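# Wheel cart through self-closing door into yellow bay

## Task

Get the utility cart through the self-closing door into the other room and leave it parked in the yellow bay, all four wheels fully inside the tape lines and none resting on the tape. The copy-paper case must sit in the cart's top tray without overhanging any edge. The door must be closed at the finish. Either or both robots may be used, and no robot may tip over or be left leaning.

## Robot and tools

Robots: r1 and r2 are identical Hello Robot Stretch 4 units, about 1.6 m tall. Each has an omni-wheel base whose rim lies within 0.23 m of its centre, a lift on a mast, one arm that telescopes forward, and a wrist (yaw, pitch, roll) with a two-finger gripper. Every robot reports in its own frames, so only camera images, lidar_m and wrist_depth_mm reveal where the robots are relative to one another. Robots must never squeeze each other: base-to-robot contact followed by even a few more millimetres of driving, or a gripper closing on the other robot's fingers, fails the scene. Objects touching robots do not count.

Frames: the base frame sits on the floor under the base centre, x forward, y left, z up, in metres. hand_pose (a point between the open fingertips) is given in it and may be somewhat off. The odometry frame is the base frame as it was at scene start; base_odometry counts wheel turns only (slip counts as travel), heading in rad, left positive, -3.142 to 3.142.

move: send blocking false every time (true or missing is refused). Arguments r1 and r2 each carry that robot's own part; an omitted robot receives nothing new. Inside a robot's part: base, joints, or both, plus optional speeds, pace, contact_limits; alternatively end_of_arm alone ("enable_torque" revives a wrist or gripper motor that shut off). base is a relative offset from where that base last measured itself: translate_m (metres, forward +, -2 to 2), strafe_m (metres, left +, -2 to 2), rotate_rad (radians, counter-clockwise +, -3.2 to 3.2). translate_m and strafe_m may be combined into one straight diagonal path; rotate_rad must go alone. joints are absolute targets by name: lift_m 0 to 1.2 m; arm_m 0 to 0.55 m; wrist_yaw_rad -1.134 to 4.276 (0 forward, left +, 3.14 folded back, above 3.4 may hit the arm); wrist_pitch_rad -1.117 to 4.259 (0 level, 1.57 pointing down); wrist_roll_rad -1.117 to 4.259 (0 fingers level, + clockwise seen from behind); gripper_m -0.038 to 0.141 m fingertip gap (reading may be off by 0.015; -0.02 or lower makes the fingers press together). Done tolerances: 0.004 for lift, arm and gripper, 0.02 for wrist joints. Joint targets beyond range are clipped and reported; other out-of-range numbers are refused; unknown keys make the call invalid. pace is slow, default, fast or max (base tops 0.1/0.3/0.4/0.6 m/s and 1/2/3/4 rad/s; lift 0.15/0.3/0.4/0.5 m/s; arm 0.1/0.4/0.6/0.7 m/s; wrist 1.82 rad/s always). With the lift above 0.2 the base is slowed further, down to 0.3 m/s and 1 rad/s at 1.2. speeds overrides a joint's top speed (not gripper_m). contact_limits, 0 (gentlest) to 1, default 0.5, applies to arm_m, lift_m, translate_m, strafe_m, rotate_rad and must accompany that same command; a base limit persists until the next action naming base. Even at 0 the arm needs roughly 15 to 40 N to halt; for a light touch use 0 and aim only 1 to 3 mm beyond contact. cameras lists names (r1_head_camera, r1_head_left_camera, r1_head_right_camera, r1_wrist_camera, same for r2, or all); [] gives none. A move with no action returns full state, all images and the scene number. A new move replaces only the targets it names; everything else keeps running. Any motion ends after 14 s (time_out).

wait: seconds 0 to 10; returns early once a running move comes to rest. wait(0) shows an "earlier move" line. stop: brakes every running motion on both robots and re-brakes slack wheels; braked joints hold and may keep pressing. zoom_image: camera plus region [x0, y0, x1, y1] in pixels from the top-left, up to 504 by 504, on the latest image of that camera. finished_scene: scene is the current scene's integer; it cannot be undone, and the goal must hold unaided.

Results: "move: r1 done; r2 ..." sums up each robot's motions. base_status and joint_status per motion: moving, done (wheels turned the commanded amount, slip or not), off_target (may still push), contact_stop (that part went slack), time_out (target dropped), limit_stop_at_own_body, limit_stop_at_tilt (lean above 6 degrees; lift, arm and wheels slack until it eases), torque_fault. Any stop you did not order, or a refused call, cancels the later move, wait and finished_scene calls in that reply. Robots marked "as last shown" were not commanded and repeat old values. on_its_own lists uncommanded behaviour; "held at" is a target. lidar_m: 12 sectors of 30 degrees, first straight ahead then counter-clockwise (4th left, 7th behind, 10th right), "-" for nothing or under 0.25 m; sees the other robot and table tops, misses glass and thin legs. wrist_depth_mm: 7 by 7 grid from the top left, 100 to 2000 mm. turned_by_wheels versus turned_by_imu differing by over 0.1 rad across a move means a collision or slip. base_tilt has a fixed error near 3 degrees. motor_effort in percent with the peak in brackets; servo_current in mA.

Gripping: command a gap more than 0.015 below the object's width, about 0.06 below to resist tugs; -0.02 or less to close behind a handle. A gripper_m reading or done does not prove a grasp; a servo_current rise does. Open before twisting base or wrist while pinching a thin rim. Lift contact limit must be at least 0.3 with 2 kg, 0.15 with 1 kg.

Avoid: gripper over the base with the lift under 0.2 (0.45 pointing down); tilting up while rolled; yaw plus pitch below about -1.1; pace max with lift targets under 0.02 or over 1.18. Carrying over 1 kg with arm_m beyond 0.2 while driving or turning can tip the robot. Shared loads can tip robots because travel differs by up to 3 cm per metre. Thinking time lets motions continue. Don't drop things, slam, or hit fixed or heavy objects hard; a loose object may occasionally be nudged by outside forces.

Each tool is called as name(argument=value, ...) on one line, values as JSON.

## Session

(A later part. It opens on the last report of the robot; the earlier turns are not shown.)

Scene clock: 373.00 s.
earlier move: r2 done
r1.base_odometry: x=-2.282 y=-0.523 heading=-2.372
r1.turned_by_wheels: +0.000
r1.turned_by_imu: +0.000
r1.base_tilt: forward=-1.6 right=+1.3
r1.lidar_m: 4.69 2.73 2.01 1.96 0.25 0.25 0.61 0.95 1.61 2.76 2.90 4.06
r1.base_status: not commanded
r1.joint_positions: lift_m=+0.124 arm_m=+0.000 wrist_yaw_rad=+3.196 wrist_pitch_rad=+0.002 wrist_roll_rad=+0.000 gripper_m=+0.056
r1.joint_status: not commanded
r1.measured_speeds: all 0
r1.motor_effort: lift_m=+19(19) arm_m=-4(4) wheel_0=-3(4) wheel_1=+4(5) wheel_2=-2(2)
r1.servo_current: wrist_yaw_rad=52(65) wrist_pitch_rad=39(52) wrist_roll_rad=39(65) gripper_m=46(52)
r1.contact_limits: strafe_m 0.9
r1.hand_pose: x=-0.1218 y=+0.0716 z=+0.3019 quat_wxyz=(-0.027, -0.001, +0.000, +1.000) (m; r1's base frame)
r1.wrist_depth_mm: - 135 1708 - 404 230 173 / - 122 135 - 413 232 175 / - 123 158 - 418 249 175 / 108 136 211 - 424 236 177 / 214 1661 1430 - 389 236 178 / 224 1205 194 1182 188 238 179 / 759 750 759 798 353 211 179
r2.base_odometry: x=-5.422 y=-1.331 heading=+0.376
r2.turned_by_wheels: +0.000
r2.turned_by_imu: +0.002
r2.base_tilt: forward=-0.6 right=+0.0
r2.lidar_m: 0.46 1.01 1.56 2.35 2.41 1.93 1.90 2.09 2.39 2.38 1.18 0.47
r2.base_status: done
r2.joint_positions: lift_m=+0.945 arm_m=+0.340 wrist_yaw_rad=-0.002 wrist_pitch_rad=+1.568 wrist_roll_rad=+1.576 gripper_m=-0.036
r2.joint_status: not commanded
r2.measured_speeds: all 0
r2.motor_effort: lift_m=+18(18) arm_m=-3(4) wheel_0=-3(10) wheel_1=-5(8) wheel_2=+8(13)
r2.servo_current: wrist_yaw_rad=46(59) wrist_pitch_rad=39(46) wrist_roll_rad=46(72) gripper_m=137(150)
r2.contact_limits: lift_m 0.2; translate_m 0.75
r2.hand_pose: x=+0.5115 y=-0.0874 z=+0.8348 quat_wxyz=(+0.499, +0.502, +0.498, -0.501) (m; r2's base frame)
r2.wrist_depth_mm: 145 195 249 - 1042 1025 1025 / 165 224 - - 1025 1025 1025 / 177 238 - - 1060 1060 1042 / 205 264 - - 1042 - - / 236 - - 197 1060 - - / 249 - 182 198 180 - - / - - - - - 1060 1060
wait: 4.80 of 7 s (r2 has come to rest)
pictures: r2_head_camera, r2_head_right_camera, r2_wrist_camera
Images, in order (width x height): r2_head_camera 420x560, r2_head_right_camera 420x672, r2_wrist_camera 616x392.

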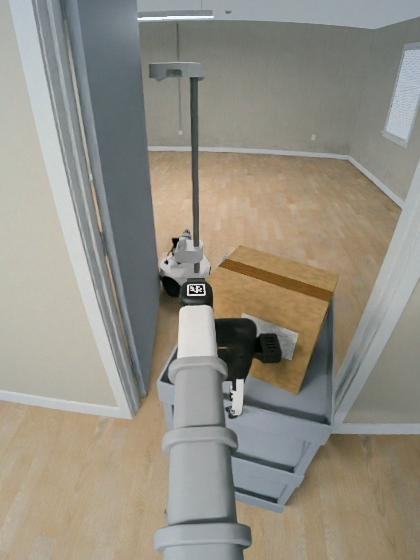

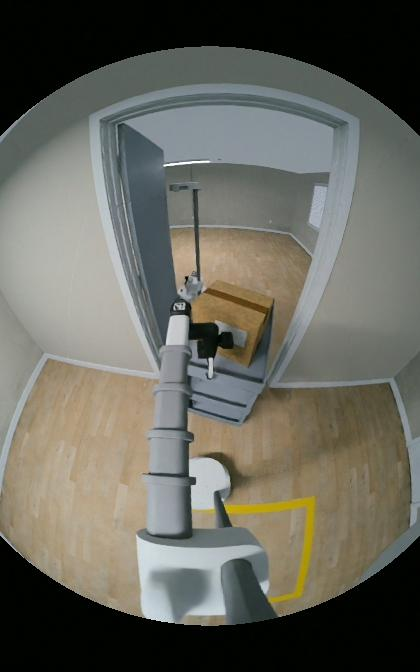

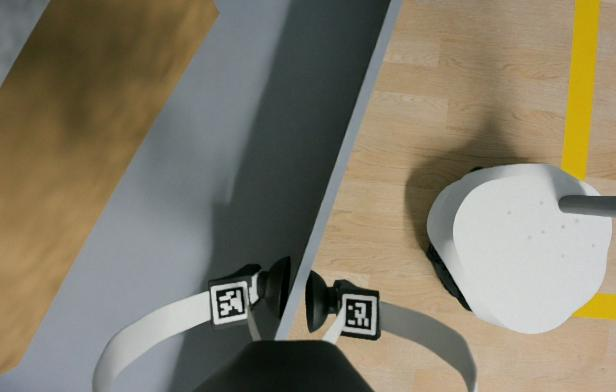

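move(blocking=false, r2={"base":{"translate_m":-0.75},"pace":"slow","contact_limits":{"translate_m":0.75}})

wait(seconds=8.5, cameras=["r2_wrist_camera","r2_head_right_camera","r2_head_camera"])

Scene clock: 385.10 s.
move: r2 moving
r1: as last shown
r1.lidar_m: 4.70 2.73 2.03 1.95 0.25 0.26 0.59 0.96 1.60 2.76 2.91 4.08
r1.motor_effort: lift_m=+19(19) arm_m=-4(4) wheel_0=-3(4) wheel_1=+4(4) wheel_2=-2(2)
r1.servo_current: wrist_yaw_rad=52(78) wrist_pitch_rad=39(46) wrist_roll_rad=46(65) gripper_m=39(52)
r1.contact_limits: strafe_m 0.9
r1.wrist_depth_mm: - 135 1708 - 404 230 173 / - 122 135 - 413 232 175 / - 124 158 - 415 249 176 / 108 135 212 - 424 236 178 / 213 1708 1430 - 387 237 178 / 224 1182 194 1160 187 237 178 / 759 759 741 788 353 211 177
r2.base_odometry: x=-5.433 y=-1.336 heading=+0.376
r2.turned_by_wheels: +0.000
r2.turned_by_imu: +0.000
r2.base_tilt: forward=-0.7 right=+0.1
r2.lidar_m: 0.51 1.05 1.50 2.35 2.41 1.92 1.90 2.08 2.38 2.38 1.16 0.49
r2.base_status: translate_m moving
r2.joint_positions: lift_m=+0.945 arm_m=+0.340 wrist_yaw_rad=-0.002 wrist_pitch_rad=+1.568 wrist_roll_rad=+1.576 gripper_m=-0.036
r2.joint_status: not commanded
r2.measured_speeds: translate_m=-0.049 strafe_m=+0.000 rotate_rad=+0.001 lift_m=+0.000 arm_m=+0.000 wrist_yaw_rad=+0.000 wrist_pitch_rad=-0.004 wrist_roll_rad=+0.000
r2.motor_effort: lift_m=+18(18) arm_m=-4(4) wheel_0=-4(7) wheel_1=-8(8) wheel_2=+10(13)
r2.servo_current: wrist_yaw_rad=46(59) wrist_pitch_rad=39(46) wrist_roll_rad=59(72) gripper_m=137(137)
r2.contact_limits: lift_m 0.2; translate_m 0.75
r2.hand_pose: x=+0.5117 y=-0.0874 z=+0.8348 quat_wxyz=(+0.499, +0.503, +0.497, -0.501) (m; r2's base frame)
r2.wrist_depth_mm: 146 198 252 - 1042 1025 1042 / 168 224 - - 1042 1042 1042 / 185 245 - - 1042 1042 1025 / 205 267 - - 1042 - - / 240 - - 199 1042 - - / 264 156 178 198 179 - - / - 132 - - - 120 1025
pictures: none

Scene clock: 393.37 s.
earlier move: r2 done
r1.base_odometry: x=-2.282 y=-0.523 heading=-2.372
r1.turned_by_wheels: +0.000
r1.turned_by_imu: -0.001
r1.base_tilt: forward=-1.6 right=+1.2
r1.lidar_m: 4.71 2.70 1.99 1.95 0.25 0.26 0.62 1.42 1.60 2.77 2.90 4.10
r1.base_status: not commanded
r1.joint_positions: lift_m=+0.124 arm_m=+0.000 wrist_yaw_rad=+3.196 wrist_pitch_rad=+0.002 wrist_roll_rad=+0.000 gripper_m=+0.056
r1.joint_status: not commanded
r1.measured_speeds: all 0
r1.motor_effort: lift_m=+19(19) arm_m=-4(4) wheel_0=-3(4) wheel_1=+4(5) wheel_2=-2(2)
r1.servo_current: wrist_yaw_rad=52(78) wrist_pitch_rad=46(52) wrist_roll_rad=39(65) gripper_m=46(52)
r1.contact_limits: strafe_m 0.9
r1.hand_pose: x=-0.1218 y=+0.0716 z=+0.3019 quat_wxyz=(-0.027, -0.001, +0.000, +1.000) (m; r1's base frame)
r1.wrist_depth_mm: - 135 - - 404 229 173 / - 122 135 - 410 231 175 / - 124 158 - 421 250 176 / 108 135 213 - 424 236 176 / 213 - - 1921 389 237 178 / 1025 1205 194 1205 189 237 178 / 759 750 759 778 357 211 178
r2.base_odometry: x=-6.119 y=-1.607 heading=+0.377
r2.turned_by_wheels: +0.000
r2.turned_by_imu: +0.005
r2.base_tilt: forward=-0.7 right=+0.0
r2.lidar_m: 0.45 1.80 2.45 2.44 1.49 1.16 1.15 1.28 1.96 2.25 2.05 0.54
r2.base_status: done
r2.joint_positions: lift_m=+0.945 arm_m=+0.340 wrist_yaw_rad=+0.001 wrist_pitch_rad=+1.568 wrist_roll_rad=+1.570 gripper_m=-0.036
r2.joint_status: not commanded
r2.measured_speeds: all 0
r2.motor_effort: lift_m=+18(18) arm_m=-3(4) wheel_0=-3(7) wheel_1=-4(9) wheel_2=+9(14)
r2.servo_current: wrist_yaw_rad=46(59) wrist_pitch_rad=46(52) wrist_roll_rad=46(72) gripper_m=130(137)
r2.contact_limits: lift_m 0.2; translate_m 0.75
r2.hand_pose: x=+0.5119 y=-0.0874 z=+0.8348 quat_wxyz=(+0.501, +0.500, +0.500, -0.499) (m; r2's base frame)
r2.wrist_depth_mm: - - - 1042 1042 1042 1042 / - - - 1042 1025 1042 1008 / 229 - - 1042 1060 1042 1025 / 224 270 - 1060 1060 - - / 222 270 - 891 1042 - - / 216 256 181 198 178 - - / 212 144 - - 1042 1042 1042
wait: 8.27 of 8.5 s (r2 has come to rest)
pictures: r2_head_camera, r2_head_right_camera, r2_wrist_camera
Images, in order (width x height): r2_head_camera 420x560, r2_head_right_camera 420x672, r2_wrist_camera 616x392.

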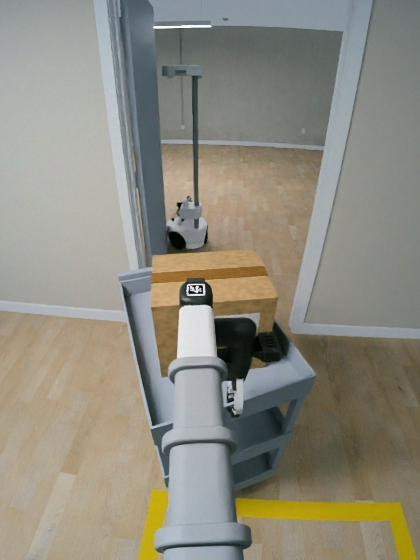

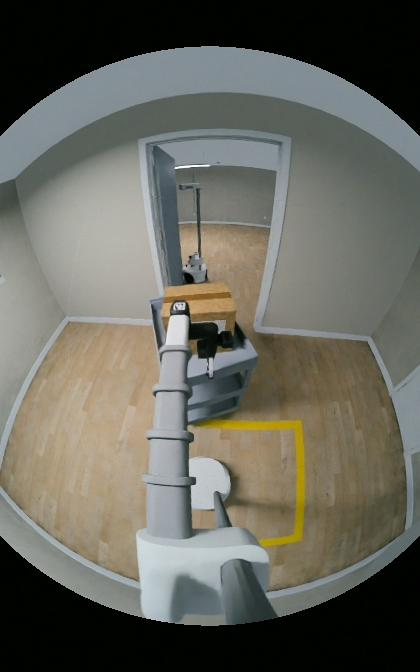

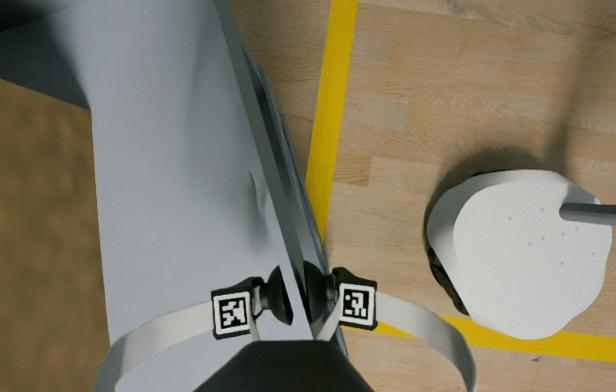

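move(blocking=false, r2={"base":{"translate_m":-0.55,"strafe_m":-0.05},"pace":"slow","contact_limits":{"translate_m":0.75}})

wait(seconds=8, cameras=["r2_wrist_camera","r2_head_right_camera"])

move(blocking=false, r1={"base":{"translate_m":0.8}})

Scene clock: 406.20 s.
move: r2 moving
r1: as last shown
r1.turned_by_imu: +0.000
r1.base_tilt: forward=-1.6 right=+1.3
r1.lidar_m: 4.70 2.71 2.02 1.95 0.25 0.25 0.58 1.39 1.61 2.77 2.91 4.07
r1.servo_current: wrist_yaw_rad=52(65) wrist_pitch_rad=46(46) wrist_roll_rad=46(65) gripper_m=39(46)
r1.contact_limits: strafe_m 0.9
r1.wrist_depth_mm: - 135 - - 402 229 173 / - 122 135 - 413 232 175 / - 124 159 - 413 250 175 / 108 135 213 - 424 236 177 / 213 - - 1921 387 237 178 / 1008 1205 193 1182 187 237 178 / 750 759 759 798 353 211 178
r2.base_odometry: x=-6.130 y=-1.613 heading=+0.377
r2.turned_by_wheels: +0.001
r2.turned_by_imu: +0.001
r2.base_tilt: forward=-0.6 right=+0.1
r2.lidar_m: 0.46 1.80 2.47 2.44 1.46 1.16 1.14 1.29 1.97 2.24 2.07 0.55
r2.base_status: translate_m moving; strafe_m moving
r2.joint_positions: lift_m=+0.945 arm_m=+0.340 wrist_yaw_rad=+0.003 wrist_pitch_rad=+1.566 wrist_roll_rad=+1.570 gripper_m=-0.036
r2.joint_status: not commanded
r2.measured_speeds: translate_m=-0.048 strafe_m=-0.004 rotate_rad=+0.001 lift_m=+0.000 arm_m=+0.000 wrist_yaw_rad=+0.007 wrist_pitch_rad=-0.012 wrist_roll_rad=+0.000
r2.motor_effort: lift_m=+18(18) arm_m=-3(4) wheel_0=-5(9) wheel_1=-7(7) wheel_2=+15(15)
r2.servo_current: wrist_yaw_rad=39(52) wrist_pitch_rad=46(46) wrist_roll_rad=46(52) gripper_m=124(130)
r2.contact_limits: lift_m 0.2; translate_m 0.75
r2.hand_pose: x=+0.5124 y=-0.0874 z=+0.8348 quat_wxyz=(+0.502, +0.500, +0.500, -0.498) (m; r2's base frame)
r2.wrist_depth_mm: - - 1042 1060 1042 1025 1025 / - - - 1042 1042 1025 1008 / 225 - - 1060 1042 1042 1025 / 232 - - 1042 1042 - - / 229 - - 1042 1060 - - / 216 263 178 197 177 - - / 220 140 - - - - 1042
pictures: none

Scene clock: 412.50 s.
earlier move: r2 done
r1.base_odometry: x=-2.282 y=-0.523 heading=-2.372
r1.turned_by_wheels: +0.000
r1.turned_by_imu: +0.000
r1.base_tilt: forward=-1.6 right=+1.3
r1.lidar_m: 4.70 2.73 2.02 1.95 0.25 0.26 0.60 1.42 1.62 2.74 2.91 4.06
r1.base_status: not commanded
r1.joint_positions: lift_m=+0.124 arm_m=+0.000 wrist_yaw_rad=+3.196 wrist_pitch_rad=+0.002 wrist_roll_rad=+0.000 gripper_m=+0.056
r1.joint_status: not commanded
r1.measured_speeds: all 0
r1.motor_effort: lift_m=+19(19) arm_m=-3(4) wheel_0=-4(4) wheel_1=+4(5) wheel_2=-2(2)
r1.servo_current: wrist_yaw_rad=46(72) wrist_pitch_rad=46(59) wrist_roll_rad=59(72) gripper_m=39(52)
r1.contact_limits: strafe_m 0.9
r1.hand_pose: x=-0.1218 y=+0.0716 z=+0.3019 quat_wxyz=(-0.027, -0.001, +0.000, +1.000) (m; r1's base frame)
r1.wrist_depth_mm: - 134 - - 404 229 173 / - 122 135 - 413 233 175 / - 124 158 - 421 249 175 / 108 135 212 - 421 236 178 / 213 - - - 387 237 178 / 1008 1182 194 1182 187 238 178 / 750 759 750 788 355 210 179
r2.base_odometry: x=-6.611 y=-1.856 heading=+0.378
r2.turned_by_wheels: +0.001
r2.turned_by_imu: +0.006
r2.base_tilt: forward=-0.7 right=+0.1
r2.lidar_m: 0.36 0.44 2.60 1.66 0.81 0.63 0.62 0.70 1.06 2.17 2.35 0.60
r2.base_status: done
r2.joint_positions: lift_m=+0.945 arm_m=+0.340 wrist_yaw_rad=+0.003 wrist_pitch_rad=+1.566 wrist_roll_rad=+1.569 gripper_m=-0.036
r2.joint_status: not commanded
r2.measured_speeds: all 0
r2.motor_effort: lift_m=+18(18) arm_m=-3(4) wheel_0=+4(10) wheel_1=-2(9) wheel_2=+12(18)
r2.servo_current: wrist_yaw_rad=52(65) wrist_pitch_rad=39(52) wrist_roll_rad=46(72) gripper_m=130(137)
r2.contact_limits: lift_m 0.2; translate_m 0.75
r2.hand_pose: x=+0.5127 y=-0.0874 z=+0.8348 quat_wxyz=(+0.503, +0.500, +0.500, -0.497) (m; r2's base frame)
r2.wrist_depth_mm: 233 1042 1060 1042 1042 1042 1025 / 265 - 1042 1042 1042 1042 1042 / - - 1060 1042 1060 1025 1025 / - - - 1060 1042 - - / 251 - - 591 1060 - - / 227 267 179 196 179 - - / 210 142 - - - 1060 1042
wait: 6.30 of 8 s (r2 has come to rest)
pictures: r2_head_right_camera, r2_wrist_camera
Images, in order (width x height): r2_head_right_camera 420x672, r2_wrist_camera 616x392.

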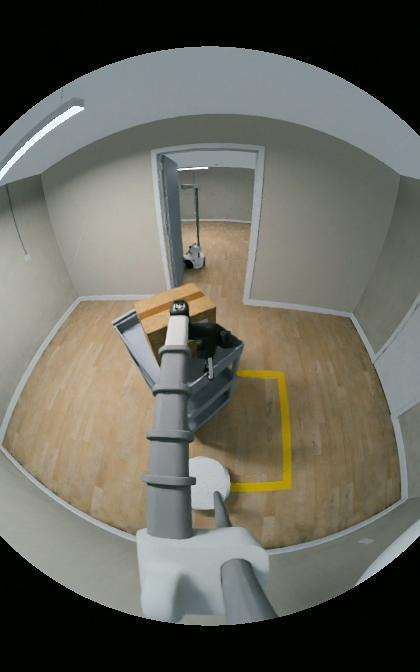

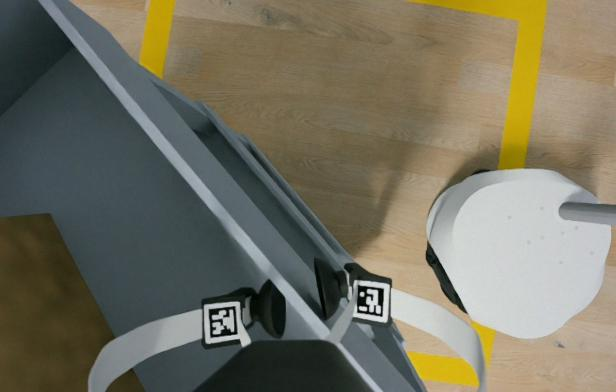

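Scene clock: 413.00 s.
move: r1 moving
r1.base_odometry: x=-2.305 y=-0.545 heading=-2.371
r1.turned_by_wheels: +0.000
r1.turned_by_imu: +0.000
r1.base_tilt: forward=-1.6 right=+1.3
r1.lidar_m: 4.67 2.71 2.02 1.94 0.25 0.25 0.59 1.43 1.67 2.77 2.90 4.10
r1.base_status: translate_m moving
r1.joint_positions: lift_m=+0.124 arm_m=+0.000 wrist_yaw_rad=+3.196 wrist_pitch_rad=+0.002 wrist_roll_rad=+0.000 gripper_m=+0.056
r1.joint_status: not commanded
r1.measured_speeds: translate_m=+0.122 strafe_m=-0.002 rotate_rad=-0.004 lift_m=+0.000 arm_m=+0.000 wrist_yaw_rad=+0.000 wrist_pitch_rad=+0.000 wrist_roll_rad=+0.000
r1.motor_effort: lift_m=+19(19) arm_m=-4(4) wheel_0=+3(6) wheel_1=+7(9) wheel_2=-9(9)
r1.servo_current: wrist_yaw_rad=26(65) wrist_pitch_rad=46(46) wrist_roll_rad=52(59) gripper_m=33(46)
r1.hand_pose: x=-0.1218 y=+0.0716 z=+0.3019 quat_wxyz=(-0.027, -0.001, +0.000, +1.000) (m; r1's base frame)
r1.wrist_depth_mm: - 135 - - 389 230 196 / - 122 135 - 399 220 195 / - 125 159 - 407 221 196 / 108 135 211 - 370 224 197 / 213 - - - 373 225 197 / 1008 1205 194 1182 191 226 197 / 741 768 750 788 375 198 198
r2: as last shown
r2.turned_by_wheels: +0.000
r2.turned_by_imu: +0.000
r2.lidar_m: 0.35 0.45 2.59 1.63 0.80 0.64 0.62 0.69 1.06 2.16 2.36 0.62
r2.motor_effort: lift_m=+18(18) arm_m=-3(4) wheel_0=+4(4) wheel_1=-2(2) wheel_2=+13(13)
r2.servo_current: wrist_yaw_rad=39(59) wrist_pitch_rad=46(52) wrist_roll_rad=46(52) gripper_m=124(137)
r2.contact_limits: lift_m 0.2; translate_m 0.75
r2.wrist_depth_mm: 234 1042 1042 1042 1042 1025 1025 / 265 - 1060 1042 1042 1042 1025 / - - 1042 1060 1042 1042 1042 / - - - 1060 1042 - - / 250 - - 585 1060 - - / 227 265 179 197 180 - - / 210 150 - - - 1060 1042
pictures: none

move(blocking=false, r2={"base":{"translate_m":-0.28,"strafe_m":-0.27},"pace":"slow","contact_limits":{"translate_m":0.75}})

wait(seconds=4)

wait(seconds=4, cameras=["r2_wrist_camera","r2_head_right_camera","r1_head_camera"])

Scene clock: 428.47 s.
earlier move: r1 done
move: r2 moving
r1.base_odometry: x=-2.856 y=-1.080 heading=-2.371
r1.turned_by_wheels: +0.000
r1.turned_by_imu: -0.001
r1.base_tilt: forward=-1.6 right=+1.3
r1.lidar_m: 3.91 2.68 2.00 1.92 2.03 1.94 1.86 2.01 2.78 2.80 2.94 4.03
r1.base_status: done
r1.joint_positions: lift_m=+0.124 arm_m=+0.000 wrist_yaw_rad=+3.196 wrist_pitch_rad=+0.002 wrist_roll_rad=+0.000 gripper_m=+0.056
r1.joint_status: not commanded
r1.measured_speeds: all 0
r1.motor_effort: lift_m=+19(19) arm_m=-4(4) wheel_0=+2(3) wheel_1=+1(1) wheel_2=+0(0)
r1.servo_current: wrist_yaw_rad=33(65) wrist_pitch_rad=39(46) wrist_roll_rad=52(59) gripper_m=39(46)
r1.hand_pose: x=-0.1218 y=+0.0716 z=+0.3019 quat_wxyz=(-0.027, -0.001, +0.000, +1.000) (m; r1's base frame)
r1.wrist_depth_mm: - 134 138 - - - - / - 116 134 - - - - / - 120 147 - - - - / 110 135 195 - - - - / 211 - - 1921 1808 1808 1618 / 227 1205 194 1229 187 1118 1098 / 224 759 750 798 768 759 750
r2.base_odometry: x=-6.617 y=-1.868 heading=+0.381
r2.turned_by_wheels: +0.003
r2.turned_by_imu: +0.004
r2.base_tilt: forward=-0.6 right=+0.1
r2.lidar_m: 0.38 0.46 2.61 1.60 0.79 0.62 0.60 0.67 1.05 2.16 2.36 0.63
r2.base_status: translate_m moving; strafe_m moving
r2.joint_positions: lift_m=+0.945 arm_m=+0.340 wrist_yaw_rad=+0.003 wrist_pitch_rad=+1.566 wrist_roll_rad=+1.569 gripper_m=-0.036
r2.joint_status: not commanded
r2.measured_speeds: translate_m=-0.036 strafe_m=-0.035 rotate_rad=+0.003 lift_m=+0.000 arm_m=+0.000 wrist_yaw_rad=+0.000 wrist_pitch_rad=+0.000 wrist_roll_rad=-0.002
r2.motor_effort: lift_m=+18(18) arm_m=-4(4) wheel_0=+15(16) wheel_1=-4(5) wheel_2=+18(18)
r2.servo_current: wrist_yaw_rad=46(52) wrist_pitch_rad=46(46) wrist_roll_rad=46(59) gripper_m=124(130)
r2.contact_limits: lift_m 0.2; translate_m 0.75
r2.hand_pose: x=+0.5127 y=-0.0874 z=+0.8348 quat_wxyz=(+0.503, +0.500, +0.500, -0.497) (m; r2's base frame)
r2.wrist_depth_mm: 237 1042 1042 1042 1025 1042 1008 / 267 - 1060 1042 1042 1042 1025 / - - 1042 1042 1042 1042 1042 / - - - 1042 1042 - - / 252 - - 585 1042 - - / 229 272 180 197 178 - - / 215 146 - - - - 1042
pictures: none

Scene clock: 432.47 s.
earlier move: r2 moving
r1.base_odometry: x=-2.856 y=-1.080 heading=-2.371
r1.turned_by_wheels: +0.000
r1.turned_by_imu: +0.000
r1.base_tilt: forward=-1.6 right=+1.3
r1.lidar_m: 3.90 2.68 1.99 1.92 2.05 1.92 1.85 1.95 2.78 2.78 2.90 4.03
r1.base_status: done
r1.joint_positions: lift_m=+0.124 arm_m=+0.000 wrist_yaw_rad=+3.196 wrist_pitch_rad=+0.002 wrist_roll_rad=+0.000 gripper_m=+0.056
r1.joint_status: not commanded
r1.measured_speeds: all 0
r1.motor_effort: lift_m=+19(19) arm_m=-4(4) wheel_0=+3(3) wheel_1=+1(1) wheel_2=+0(0)
r1.servo_current: wrist_yaw_rad=65(72) wrist_pitch_rad=39(52) wrist_roll_rad=52(65) gripper_m=39(52)
r1.hand_pose: x=-0.1218 y=+0.0716 z=+0.3019 quat_wxyz=(-0.027, -0.001, +0.000, +1.000) (m; r1's base frame)
r1.wrist_depth_mm: - 134 138 - - - - / - 116 134 - - - - / - 120 148 - - - - / 110 135 195 - - - - / 211 - - 1983 1863 1756 1661 / 227 1229 193 1182 187 1160 1078 / 224 759 750 788 778 768 759
r2.base_odometry: x=-6.769 y=-2.205 heading=+0.379
r2.turned_by_wheels: -0.001
r2.turned_by_imu: +0.003
r2.base_tilt: forward=-0.7 right=+0.1
r2.lidar_m: 0.29 0.35 0.69 1.04 0.52 0.40 0.37 0.43 0.70 1.87 1.99 2.41
r2.base_status: translate_m moving; strafe_m moving
r2.joint_positions: lift_m=+0.945 arm_m=+0.340 wrist_yaw_rad=+0.005 wrist_pitch_rad=+1.569 wrist_roll_rad=+1.568 gripper_m=-0.036
r2.joint_status: not commanded
r2.measured_speeds: translate_m=-0.027 strafe_m=-0.025 rotate_rad=-0.002 lift_m=+0.000 arm_m=+0.000 wrist_yaw_rad=+0.000 wrist_pitch_rad=+0.000 wrist_roll_rad=+0.000
r2.motor_effort: lift_m=+18(18) arm_m=-3(4) wheel_0=+10(21) wheel_1=-1(6) wheel_2=+10(24)
r2.servo_current: wrist_yaw_rad=39(65) wrist_pitch_rad=46(52) wrist_roll_rad=46(65) gripper_m=130(137)
r2.contact_limits: lift_m 0.2; translate_m 0.75
r2.hand_pose: x=+0.5118 y=-0.0874 z=+0.8348 quat_wxyz=(+0.502, +0.499, +0.501, -0.498) (m; r2's base frame)
r2.wrist_depth_mm: 1060 1060 1042 1042 1042 1042 1025 / 1042 1060 1060 1060 1060 1042 1025 / 1042 1060 1060 1042 1042 1042 1042 / - - 1042 1042 1060 - 1060 / - - - 216 917 - - / - - 180 196 173 147 - / 254 142 175 - - - -
wait: 4.00 s; no rest
pictures: none

Scene clock: 433.10 s.
earlier move: r2 done
r1.base_odometry: x=-2.856 y=-1.080 heading=-2.371
r1.turned_by_wheels: +0.000
r1.turned_by_imu: +0.000
r1.base_tilt: forward=-1.6 right=+1.3
r1.lidar_m: 3.92 2.68 1.99 1.93 2.03 1.90 1.86 2.00 2.79 2.80 2.94 4.01
r1.base_status: done
r1.joint_positions: lift_m=+0.124 arm_m=+0.000 wrist_yaw_rad=+3.196 wrist_pitch_rad=+0.002 wrist_roll_rad=+0.000 gripper_m=+0.056
r1.joint_status: not commanded
r1.measured_speeds: all 0
r1.motor_effort: lift_m=+19(19) arm_m=-4(4) wheel_0=+2(3) wheel_1=+1(1) wheel_2=+0(0)
r1.servo_current: wrist_yaw_rad=52(72) wrist_pitch_rad=46(52) wrist_roll_rad=52(65) gripper_m=39(52)
r1.hand_pose: x=-0.1218 y=+0.0716 z=+0.3019 quat_wxyz=(-0.027, -0.001, +0.000, +1.000) (m; r1's base frame)
r1.wrist_depth_mm: - 134 138 - - - - / - 116 134 - - - - / - 120 148 - - - - / 110 135 195 - - - - / 210 - - 1983 1863 1756 1708 / 226 1205 194 1182 187 1118 1118 / 224 759 759 798 788 759 759
r2.base_odometry: x=-6.771 y=-2.210 heading=+0.379
r2.turned_by_wheels: +0.000
r2.turned_by_imu: +0.000
r2.base_tilt: forward=-0.7 right=+0.1
r2.lidar_m: 0.30 0.35 0.67 1.03 0.50 0.37 0.38 0.42 0.70 1.85 1.99 2.43
r2.base_status: done
r2.joint_positions: lift_m=+0.945 arm_m=+0.340 wrist_yaw_rad=+0.005 wrist_pitch_rad=+1.569 wrist_roll_rad=+1.568 gripper_m=-0.036
r2.joint_status: not commanded
r2.measured_speeds: all 0
r2.motor_effort: lift_m=+18(18) arm_m=-4(4) wheel_0=+9(21) wheel_1=-3(6) wheel_2=+8(24)
r2.servo_current: wrist_yaw_rad=46(65) wrist_pitch_rad=39(52) wrist_roll_rad=46(65) gripper_m=124(137)
r2.contact_limits: lift_m 0.2; translate_m 0.75
r2.hand_pose: x=+0.5118 y=-0.0874 z=+0.8348 quat_wxyz=(+0.502, +0.499, +0.501, -0.498) (m; r2's base frame)
r2.wrist_depth_mm: 1042 1060 1042 1025 1042 1042 1042 / 1060 1042 1060 1042 1060 1042 1042 / 1060 1042 1042 1060 1042 1060 1042 / - - 1042 1042 1060 - 1042 / - - - 214 904 - - / - - 181 204 174 - - / 254 142 176 - - - -
wait: 0.63 of 4 s (r2 has come to rest)
pictures: r1_head_camera, r2_head_right_camera, r2_wrist_camera
Images, in order (width x height): r1_head_camera 420x560, r2_head_right_camera 420x672, r2_wrist_camera 616x392.

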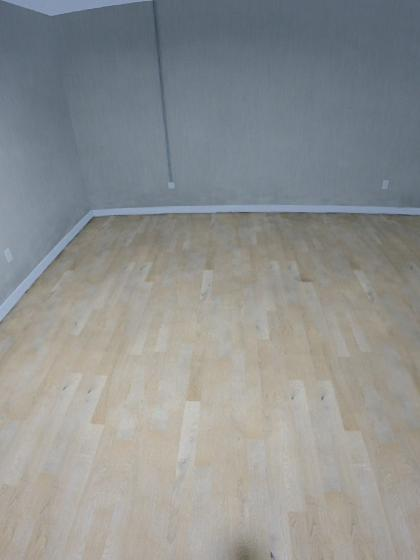

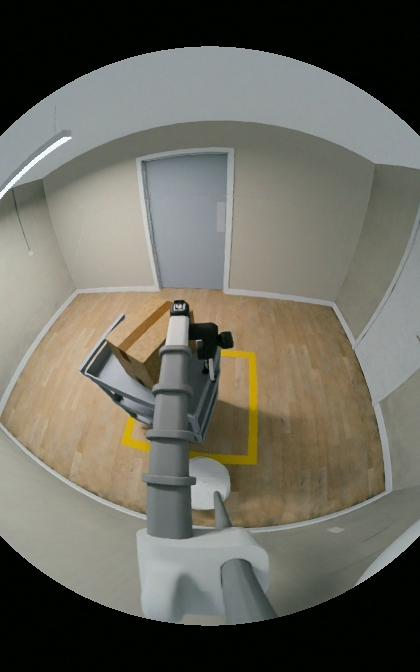

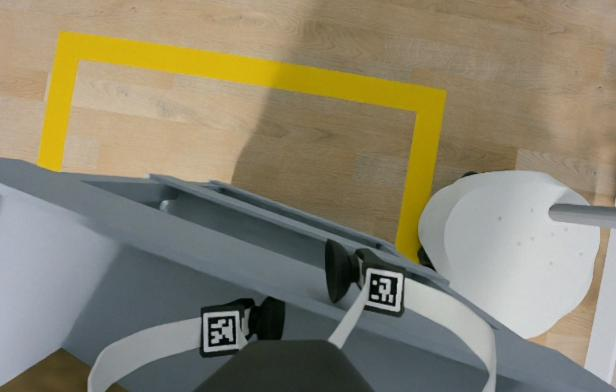

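move(blocking=false, r2={"base":{"translate_m":0.085,"strafe_m":-0.165},"pace":"slow","contact_limits":{"translate_m":0.75}})

wait(seconds=4, cameras=["r2_wrist_camera","r2_head_right_camera","r2_head_left_camera","r2_head_camera"])

Scene clock: 443.47 s.
move: r2 moving
r1: as last shown
r1.lidar_m: 3.90 2.69 2.00 1.94 2.04 1.92 1.85 1.97 2.76 2.77 2.94 4.02
r1.servo_current: wrist_yaw_rad=52(72) wrist_pitch_rad=39(46) wrist_roll_rad=46(59) gripper_m=46(46)
r1.wrist_depth_mm: - 134 138 - - - - / - 117 134 - - - - / - 120 148 - - - - / 110 135 195 - - - - / 211 - - 1983 1863 1708 1756 / 227 1229 194 1205 188 1138 1098 / 224 759 759 798 778 759 750
r2.base_odometry: x=-6.762 y=-2.219 heading=+0.380
r2.turned_by_wheels: +0.001
r2.turned_by_imu: +0.002
r2.base_tilt: forward=-0.6 right=+0.0
r2.lidar_m: 0.29 0.33 0.63 1.04 0.53 0.40 0.39 0.45 0.71 1.87 2.00 2.43
r2.base_status: translate_m moving; strafe_m moving
r2.joint_positions: lift_m=+0.945 arm_m=+0.340 wrist_yaw_rad=+0.005 wrist_pitch_rad=+1.569 wrist_roll_rad=+1.568 gripper_m=-0.036
r2.joint_status: not commanded
r2.measured_speeds: translate_m=+0.021 strafe_m=-0.042 rotate_rad=+0.004 lift_m=+0.000 arm_m=+0.000 wrist_yaw_rad=+0.000 wrist_pitch_rad=+0.000 wrist_roll_rad=+0.000
r2.motor_effort: lift_m=+18(18) arm_m=-3(4) wheel_0=+15(18) wheel_1=-4(6) wheel_2=-2(7)
r2.servo_current: wrist_yaw_rad=59(59) wrist_pitch_rad=39(46) wrist_roll_rad=52(52) gripper_m=124(130)
r2.contact_limits: lift_m 0.2; translate_m 0.75
r2.hand_pose: x=+0.5118 y=-0.0874 z=+0.8348 quat_wxyz=(+0.502, +0.499, +0.501, -0.498) (m; r2's base frame)
r2.wrist_depth_mm: 1042 1042 1042 1060 1042 1042 1042 / 1042 1042 1042 1042 1025 1042 1060 / 1042 1042 1060 1060 1042 1042 1042 / - - 1060 1060 1060 - 809 / - - - 222 891 - - / - - 183 194 172 139 - / - 138 176 - - - -
pictures: none

Scene clock: 446.10 s.
earlier move: r2 done
r1.base_odometry: x=-2.856 y=-1.080 heading=-2.371
r1.turned_by_wheels: +0.000
r1.turned_by_imu: +0.000
r1.base_tilt: forward=-1.6 right=+1.2
r1.lidar_m: 3.88 2.67 2.00 1.92 2.06 1.93 1.83 1.98 2.76 2.80 2.93 4.02
r1.base_status: not commanded
r1.joint_positions: lift_m=+0.124 arm_m=+0.000 wrist_yaw_rad=+3.196 wrist_pitch_rad=+0.002 wrist_roll_rad=+0.000 gripper_m=+0.056
r1.joint_status: not commanded
r1.measured_speeds: all 0
r1.motor_effort: lift_m=+19(19) arm_m=-4(4) wheel_0=+4(4) wheel_1=+1(1) wheel_2=+0(0)
r1.servo_current: wrist_yaw_rad=39(72) wrist_pitch_rad=39(52) wrist_roll_rad=52(72) gripper_m=39(52)
r1.hand_pose: x=-0.1218 y=+0.0716 z=+0.3019 quat_wxyz=(-0.027, -0.001, +0.000, +1.000) (m; r1's base frame)
r1.wrist_depth_mm: - 134 138 - - - - / - 116 134 - - - - / - 120 148 - - - - / 110 135 196 - - - - / 211 - - 1983 1863 1756 1661 / 227 1205 193 1160 187 1160 1078 / 224 768 750 798 778 759 768
r2.base_odometry: x=-6.632 y=-2.332 heading=+0.379
r2.turned_by_wheels: -0.001
r2.turned_by_imu: +0.001
r2.base_tilt: forward=-0.7 right=+0.1
r2.lidar_m: 0.25 0.25 0.28 1.31 0.66 0.51 0.49 0.54 0.88 1.72 1.84 0.25
r2.base_status: done
r2.joint_positions: lift_m=+0.945 arm_m=+0.340 wrist_yaw_rad=-0.002 wrist_pitch_rad=+1.575 wrist_roll_rad=+1.568 gripper_m=-0.037
r2.joint_status: not commanded
r2.measured_speeds: all 0
r2.motor_effort: lift_m=+18(18) arm_m=-4(4) wheel_0=+12(24) wheel_1=-2(6) wheel_2=-6(10)
r2.servo_current: wrist_yaw_rad=46(59) wrist_pitch_rad=39(52) wrist_roll_rad=46(59) gripper_m=85(137)
r2.contact_limits: lift_m 0.2; translate_m 0.75
r2.hand_pose: x=+0.5097 y=-0.0874 z=+0.8348 quat_wxyz=(+0.499, +0.499, +0.501, -0.501) (m; r2's base frame)
r2.wrist_depth_mm: 1042 1042 1042 1060 1042 1060 1078 / 1025 1060 1042 1042 1042 1078 1042 / 1042 1042 1060 1060 1060 1060 1078 / 1025 1042 1042 1042 1060 - 1042 / 1060 1025 842 198 - - - / 1042 - - 186 163 - - / 260 - 140 - - - -
wait: 2.63 of 4 s (r2 has come to rest)
pictures: r2_head_camera, r2_head_left_camera, r2_head_right_camera, r2_wrist_camera
Images, in order (width x height): r2_head_camera 420x560, r2_head_left_camera 420x672, r2_head_right_camera 420x672, r2_wrist_camera 616x392.

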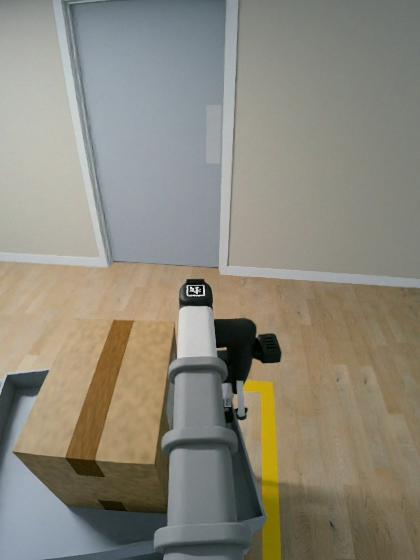

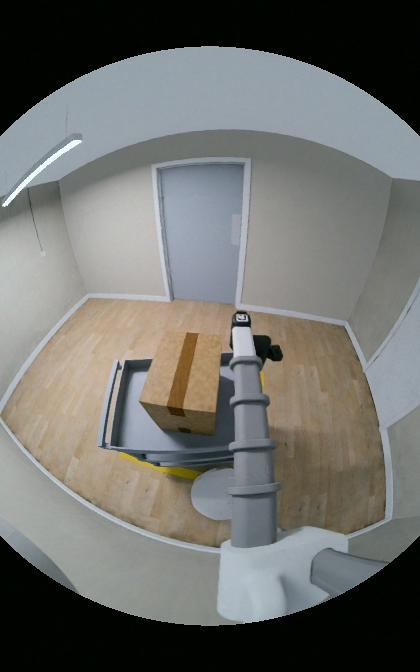

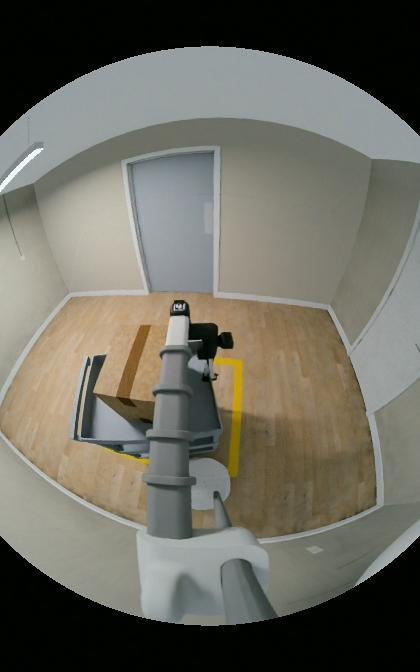

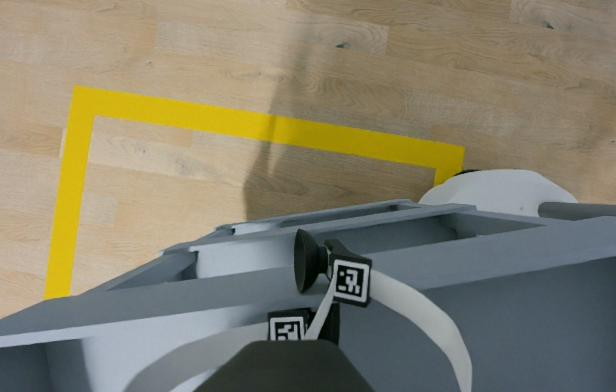

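move(blocking=false, r2={"joints":{"gripper_m":0.08}})

wait(seconds=1.5)

move(blocking=false, r2={"joints":{"lift_m":1.12}})

wait(seconds=2)

move(blocking=false, r2={"base":{"translate_m":-0.17},"joints":{"arm_m":0.15},"pace":"slow"})

wait(seconds=3, cameras=["r2_wrist_camera","r2_head_right_camera","r2_head_left_camera","r2_head_camera"])

Scene clock: 482.97 s.
move: r2 moving
r1: as last shown
r1.base_tilt: forward=-1.6 right=+1.3
r1.lidar_m: 3.92 2.66 1.99 1.93 2.04 1.92 1.84 1.98 2.82 2.81 2.93 4.03
r1.motor_effort: lift_m=+19(19) arm_m=-4(4) wheel_0=+2(3) wheel_1=+1(1) wheel_2=+0(0)
r1.servo_current: wrist_yaw_rad=39(59) wrist_pitch_rad=39(46) wrist_roll_rad=46(59) gripper_m=39(46)
r1.wrist_depth_mm: - 134 138 - - - - / - 116 134 - - - - / - 120 148 - - - - / 110 135 195 - - - - / 211 - - 1921 1863 1808 1661 / 227 1205 194 1205 187 1138 1098 / 224 741 750 788 778 759 759
r2.base_odometry: x=-6.632 y=-2.332 heading=+0.379
r2.turned_by_wheels: +0.000
r2.turned_by_imu: +0.001
r2.base_tilt: forward=-0.7 right=+0.0
r2.lidar_m: 0.25 0.25 0.30 1.28 0.62 0.50 0.49 0.55 0.88 1.72 1.85 0.25
r2.base_status: not commanded
r2.joint_positions: lift_m=+0.945 arm_m=+0.340 wrist_yaw_rad=-0.002 wrist_pitch_rad=+1.576 wrist_roll_rad=+1.568 gripper_m=-0.012
r2.joint_status: gripper_m moving
r2.measured_speeds: translate_m=+0.000 strafe_m=+0.000 rotate_rad=+0.000 lift_m=+0.002 arm_m=+0.000 wrist_yaw_rad=+0.000 wrist_pitch_rad=+0.008 wrist_roll_rad=-0.001
r2.motor_effort: lift_m=+16(18) arm_m=-4(4) wheel_0=+12(13) wheel_1=-2(2) wheel_2=-6(6)
r2.servo_current: wrist_yaw_rad=46(59) wrist_pitch_rad=39(46) wrist_roll_rad=46(52) gripper_m=85(98)
r2.contact_limits: lift_m 0.2; translate_m 0.75
r2.hand_pose: x=+0.5092 y=-0.0874 z=+0.8350 quat_wxyz=(+0.499, +0.498, +0.502, -0.501) (m; r2's base frame)
r2.wrist_depth_mm: 1042 1042 1042 1060 1060 1042 1078 / 1025 1042 1060 1060 1042 1078 1078 / 1042 1042 1060 1060 1060 1078 1060 / 1060 1042 1042 1060 1060 - 1060 / 1042 1042 - 199 - - - / 1042 - - 186 160 - - / 260 - 141 - - - -
pictures: none

Scene clock: 484.30 s.
earlier move: r2 done
r1.base_odometry: x=-2.856 y=-1.080 heading=-2.371
r1.turned_by_wheels: +0.000
r1.turned_by_imu: +0.000
r1.base_tilt: forward=-1.6 right=+1.3
r1.lidar_m: 3.91 2.67 2.00 1.92 2.04 1.91 1.84 1.97 2.77 2.80 2.95 4.02
r1.base_status: not commanded
r1.joint_positions: lift_m=+0.124 arm_m=+0.000 wrist_yaw_rad=+3.196 wrist_pitch_rad=+0.002 wrist_roll_rad=+0.000 gripper_m=+0.056
r1.joint_status: not commanded
r1.measured_speeds: all 0
r1.motor_effort: lift_m=+19(19) arm_m=-3(4) wheel_0=+3(3) wheel_1=+1(1) wheel_2=+0(0)
r1.servo_current: wrist_yaw_rad=52(78) wrist_pitch_rad=39(52) wrist_roll_rad=52(65) gripper_m=39(46)
r1.hand_pose: x=-0.1218 y=+0.0716 z=+0.3019 quat_wxyz=(-0.027, -0.001, +0.000, +1.000) (m; r1's base frame)
r1.wrist_depth_mm: - 134 138 - - - - / - 116 133 - - - - / - 120 147 - - - - / 110 135 195 - - - - / 211 - - 1921 1808 1756 1708 / 226 1205 194 1205 187 1138 1098 / 224 759 750 798 768 759 750
r2.base_odometry: x=-6.632 y=-2.332 heading=+0.379
r2.turned_by_wheels: +0.000
r2.turned_by_imu: +0.000
r2.base_tilt: forward=-0.7 right=+0.1
r2.lidar_m: 0.25 0.25 0.29 1.28 0.63 0.50 0.48 0.56 0.88 1.71 1.83 0.25
r2.base_status: not commanded
r2.joint_positions: lift_m=+0.945 arm_m=+0.340 wrist_yaw_rad=-0.002 wrist_pitch_rad=+1.576 wrist_roll_rad=+1.568 gripper_m=+0.080
r2.joint_status: all done
r2.measured_speeds: all 0
r2.motor_effort: lift_m=+14(18) arm_m=-3(4) wheel_0=+12(13) wheel_1=-2(2) wheel_2=-6(6)
r2.servo_current: wrist_yaw_rad=39(59) wrist_pitch_rad=46(52) wrist_roll_rad=46(65) gripper_m=52(124)
r2.contact_limits: lift_m 0.2; translate_m 0.75
r2.hand_pose: x=+0.5091 y=-0.0874 z=+0.8351 quat_wxyz=(+0.499, +0.498, +0.502, -0.501) (m; r2's base frame)
r2.wrist_depth_mm: 1008 1042 1042 1025 1078 1060 1078 / 1042 1042 1042 1060 1060 1078 1078 / 1042 1042 1060 1060 1042 1060 1060 / 1060 1042 1042 1060 1060 473 1060 / 1042 1042 - 202 - - - / 1060 - - 185 147 - - / 262 - 138 - - - -
wait: 1.33 of 1.5 s (r2 has come to rest)
pictures: none

Scene clock: 484.80 s.
move: r2 moving
r1: as last shown
r1.lidar_m: 3.92 2.64 1.97 1.91 2.06 1.92 1.87 1.97 2.81 2.78 2.93 4.02
r1.motor_effort: lift_m=+19(19) arm_m=-4(4) wheel_0=+3(3) wheel_1=+1(1) wheel_2=+0(0)
r1.servo_current: wrist_yaw_rad=46(65) wrist_pitch_rad=46(46) wrist_roll_rad=39(59) gripper_m=46(46)
r1.wrist_depth_mm: - 133 138 - - - - / - 116 134 - - - - / - 120 148 - - - - / 110 135 195 - - - - / 211 - - 1921 1863 1808 1708 / 227 1205 193 1182 187 1138 1098 / 223 759 768 788 798 750 759
r2.base_odometry: x=-6.631 y=-2.332 heading=+0.379
r2.turned_by_wheels: +0.000
r2.turned_by_imu: +0.000
r2.base_tilt: forward=-0.7 right=+0.1
r2.lidar_m: 0.25 0.25 0.29 1.29 0.63 0.51 0.49 0.54 0.88 1.72 1.81 0.25
r2.base_status: not commanded
r2.joint_positions: lift_m=+0.982 arm_m=+0.340 wrist_yaw_rad=-0.001 wrist_pitch_rad=+1.576 wrist_roll_rad=+1.567 gripper_m=+0.080
r2.joint_status: lift_m moving
r2.measured_speeds: translate_m=+0.001 strafe_m=+0.000 rotate_rad=+0.001 lift_m=+0.149 arm_m=+0.000 wrist_yaw_rad=+0.000 wrist_pitch_rad=+0.000 wrist_roll_rad=+0.000
r2.motor_effort: lift_m=+31(31) arm_m=-4(4) wheel_0=+10(12) wheel_1=-2(2) wheel_2=-5(6)
r2.servo_current: wrist_yaw_rad=52(59) wrist_pitch_rad=46(52) wrist_roll_rad=46(52) gripper_m=46(52)
r2.contact_limits: translate_m 0.75
r2.hand_pose: x=+0.5091 y=-0.0874 z=+0.8720 quat_wxyz=(+0.499, +0.498, +0.502, -0.501) (m; r2's base frame)
r2.wrist_depth_mm: 1042 1060 1078 1060 1078 1078 1098 / 1060 1060 1060 1078 1078 1060 1078 / 1060 1042 1078 1078 1078 1098 1078 / 1078 1060 1078 1060 1078 - 1098 / 1078 1078 917 212 - - - / 1078 - - 187 - - - / 273 - 138 - - - -
pictures: none

Scene clock: 486.10 s.
earlier move: r2 done
r1.base_odometry: x=-2.856 y=-1.080 heading=-2.371
r1.turned_by_wheels: +0.000
r1.turned_by_imu: +0.000
r1.base_tilt: forward=-1.6 right=+1.3
r1.lidar_m: 3.90 2.70 2.00 1.93 2.04 1.91 1.85 1.99 2.78 2.80 2.94 4.01
r1.base_status: not commanded
r1.joint_positions: lift_m=+0.124 arm_m=+0.000 wrist_yaw_rad=+3.196 wrist_pitch_rad=+0.002 wrist_roll_rad=+0.000 gripper_m=+0.056
r1.joint_status: not commanded
r1.measured_speeds: all 0
r1.motor_effort: lift_m=+19(19) arm_m=-4(4) wheel_0=+3(3) wheel_1=+1(1) wheel_2=+0(0)
r1.servo_current: wrist_yaw_rad=59(72) wrist_pitch_rad=46(46) wrist_roll_rad=65(65) gripper_m=39(46)
r1.hand_pose: x=-0.1218 y=+0.0716 z=+0.3019 quat_wxyz=(-0.027, -0.001, +0.000, +1.000) (m; r1's base frame)
r1.wrist_depth_mm: - 133 138 - - - - / - 116 134 - - - - / - 120 147 - - - - / 110 135 195 - - - - / 211 - - 1921 1863 1756 1661 / 228 1229 193 1205 187 1098 1098 / 224 768 750 788 788 768 768
r2.base_odometry: x=-6.631 y=-2.332 heading=+0.379
r2.turned_by_wheels: +0.000
r2.turned_by_imu: +0.000
r2.base_tilt: forward=-0.6 right=+0.1
r2.lidar_m: 0.25 0.25 0.29 1.29 0.65 0.50 0.50 0.54 0.88 1.73 1.85 0.25
r2.base_status: not commanded
r2.joint_positions: lift_m=+1.120 arm_m=+0.340 wrist_yaw_rad=-0.001 wrist_pitch_rad=+1.573 wrist_roll_rad=+1.568 gripper_m=+0.080
r2.joint_status: all done
r2.measured_speeds: all 0
r2.motor_effort: lift_m=+21(31) arm_m=-3(4) wheel_0=+3(12) wheel_1=-2(2) wheel_2=-2(6)
r2.servo_current: wrist_yaw_rad=59(59) wrist_pitch_rad=46(52) wrist_roll_rad=46(59) gripper_m=52(59)
r2.contact_limits: translate_m 0.75
r2.hand_pose: x=+0.5103 y=-0.0874 z=+1.0095 quat_wxyz=(+0.500, +0.499, +0.501, -0.500) (m; r2's base frame)
r2.wrist_depth_mm: 1205 1205 1205 1229 1205 1229 1229 / 1229 1205 1255 1229 1229 1229 1205 / 1205 1229 1229 1229 1205 1229 1205 / 1255 1205 1229 1229 1229 - 1205 / 1255 1255 1255 - - - 404 / 1255 439 188 - 185 - 418 / 1229 442 - - - - 404
wait: 1.30 of 2 s (r2 has come to rest)
pictures: none

Scene clock: 486.60 s.
move: r2 moving
r1: as last shown
r1.lidar_m: 3.89 2.69 1.98 1.92 2.04 1.93 1.85 1.98 2.78 2.80 2.95 4.02
r1.servo_current: wrist_yaw_rad=59(72) wrist_pitch_rad=46(46) wrist_roll_rad=52(59) gripper_m=39(46)
r1.wrist_depth_mm: - 133 138 - - - - / - 116 134 - - - - / - 120 148 - - - - / 110 135 195 - - - - / 210 - - 1921 1808 1756 1661 / 227 1205 193 1182 188 1160 1098 / 224 759 750 788 778 759 750
r2.base_odometry: x=-6.643 y=-2.337 heading=+0.379
r2.turned_by_wheels: +0.000
r2.turned_by_imu: +0.000
r2.base_tilt: forward=-0.7 right=+0.0
r2.lidar_m: 0.25 0.25 0.29 1.28 0.63 0.50 0.48 0.54 0.86 1.71 1.82 0.26
r2.base_status: translate_m moving
r2.joint_positions: lift_m=+1.120 arm_m=+0.328 wrist_yaw_rad=-0.001 wrist_pitch_rad=+1.573 wrist_roll_rad=+1.568 gripper_m=+0.080
r2.joint_status: arm_m moving
r2.measured_speeds: translate_m=-0.047 strafe_m=+0.000 rotate_rad=+0.003 lift_m=+0.000 arm_m=-0.049 wrist_yaw_rad=+0.000 wrist_pitch_rad=+0.000 wrist_roll_rad=+0.000
r2.motor_effort: lift_m=+21(21) arm_m=-7(10) wheel_0=-4(7) wheel_1=-6(9) wheel_2=+9(10)
r2.servo_current: wrist_yaw_rad=46(59) wrist_pitch_rad=39(46) wrist_roll_rad=46(59) gripper_m=52(52)
r2.hand_pose: x=+0.4978 y=-0.0874 z=+1.0095 quat_wxyz=(+0.500, +0.499, +0.501, -0.500) (m; r2's base frame)
r2.wrist_depth_mm: 1229 1229 1205 1229 1205 1229 1205 / 1255 1205 1205 1229 1229 1205 1205 / 1229 1229 1229 1205 1229 1229 1229 / 1229 1205 1229 1229 1229 - 1205 / 1229 1229 691 - - 421 1205 / 1255 415 188 - 183 - 1205 / 1229 379 - - - - 1182
pictures: none

Scene clock: 489.27 s.
earlier move: r2 done
r1.base_odometry: x=-2.856 y=-1.080 heading=-2.371
r1.turned_by_wheels: +0.000
r1.turned_by_imu: +0.000
r1.base_tilt: forward=-1.6 right=+1.3
r1.lidar_m: 3.91 2.65 1.97 1.93 2.04 1.91 1.87 1.99 2.80 2.80 2.94 4.05
r1.base_status: not commanded
r1.joint_positions: lift_m=+0.124 arm_m=+0.000 wrist_yaw_rad=+3.196 wrist_pitch_rad=+0.002 wrist_roll_rad=+0.000 gripper_m=+0.056
r1.joint_status: not commanded
r1.measured_speeds: all 0
r1.motor_effort: lift_m=+19(19) arm_m=-3(4) wheel_0=+3(3) wheel_1=+1(1) wheel_2=+0(0)
r1.servo_current: wrist_yaw_rad=59(72) wrist_pitch_rad=46(52) wrist_roll_rad=39(72) gripper_m=39(52)
r1.hand_pose: x=-0.1218 y=+0.0716 z=+0.3019 quat_wxyz=(-0.027, -0.001, +0.000, +1.000) (m; r1's base frame)
r1.wrist_depth_mm: - 133 138 - - - - / - 116 134 - - - - / - 120 147 - - - - / 110 135 195 - - - - / 211 - - 1921 1808 1756 1661 / 228 1229 194 1182 188 1138 1118 / 224 750 741 798 788 768 759
r2.base_odometry: x=-6.789 y=-2.395 heading=+0.379
r2.turned_by_wheels: +0.000
r2.turned_by_imu: +0.000
r2.base_tilt: forward=-0.7 right=+0.1
r2.lidar_m: 0.37 0.38 0.50 0.88 0.44 0.33 0.32 0.36 0.58 1.69 1.82 0.41
r2.base_status: done
r2.joint_positions: lift_m=+1.120 arm_m=+0.150 wrist_yaw_rad=-0.001 wrist_pitch_rad=+1.573 wrist_roll_rad=+1.568 gripper_m=+0.080
r2.joint_status: all done
r2.measured_speeds: all 0
r2.motor_effort: lift_m=+21(21) arm_m=-7(12) wheel_0=-4(8) wheel_1=-4(9) wheel_2=+6(11)
r2.servo_current: wrist_yaw_rad=39(65) wrist_pitch_rad=46(46) wrist_roll_rad=39(59) gripper_m=52(59)
r2.hand_pose: x=+0.3205 y=-0.0874 z=+1.0095 quat_wxyz=(+0.500, +0.499, +0.501, -0.500) (m; r2's base frame)
r2.wrist_depth_mm: 1229 1229 1229 1229 1229 1205 - / 1205 1205 1229 1229 1229 1229 1078 / 1229 1229 1229 1205 1205 1229 - / 1205 1229 1229 1229 - 1118 544 / 1229 - 415 1229 - 1138 - / - - 189 1205 191 1182 - / 424 143 - - 1229 1229 -
wait: 2.67 of 3 s (r2 has come to rest)
pictures: r2_head_camera, r2_head_left_camera, r2_head_right_camera, r2_wrist_camera
Images, in order (width x height): r2_head_camera 420x560, r2_head_left_camera 420x672, r2_head_right_camera 420x672, r2_wrist_camera 616x392.

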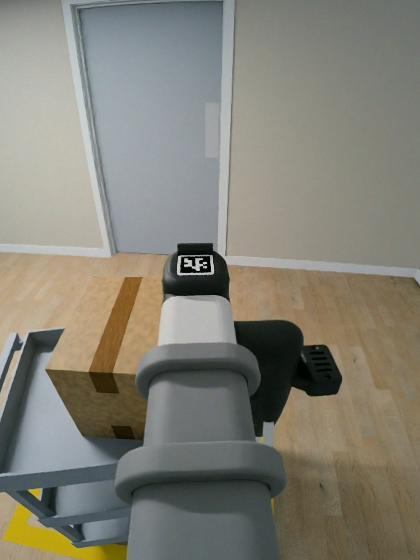

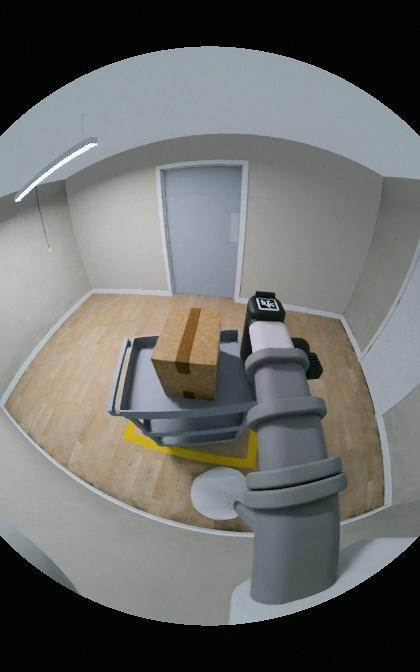

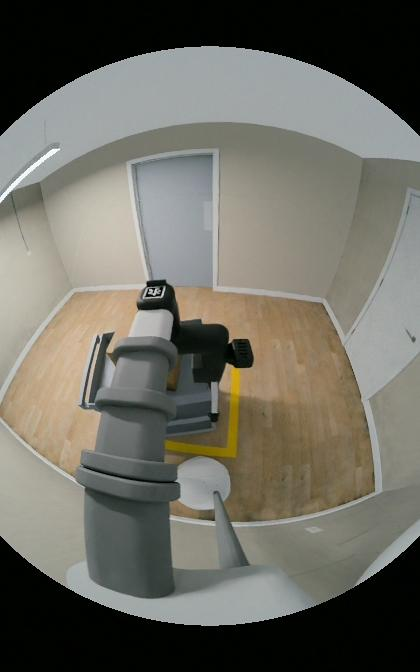

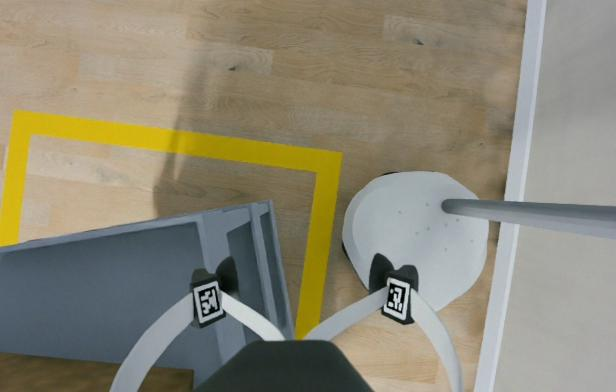

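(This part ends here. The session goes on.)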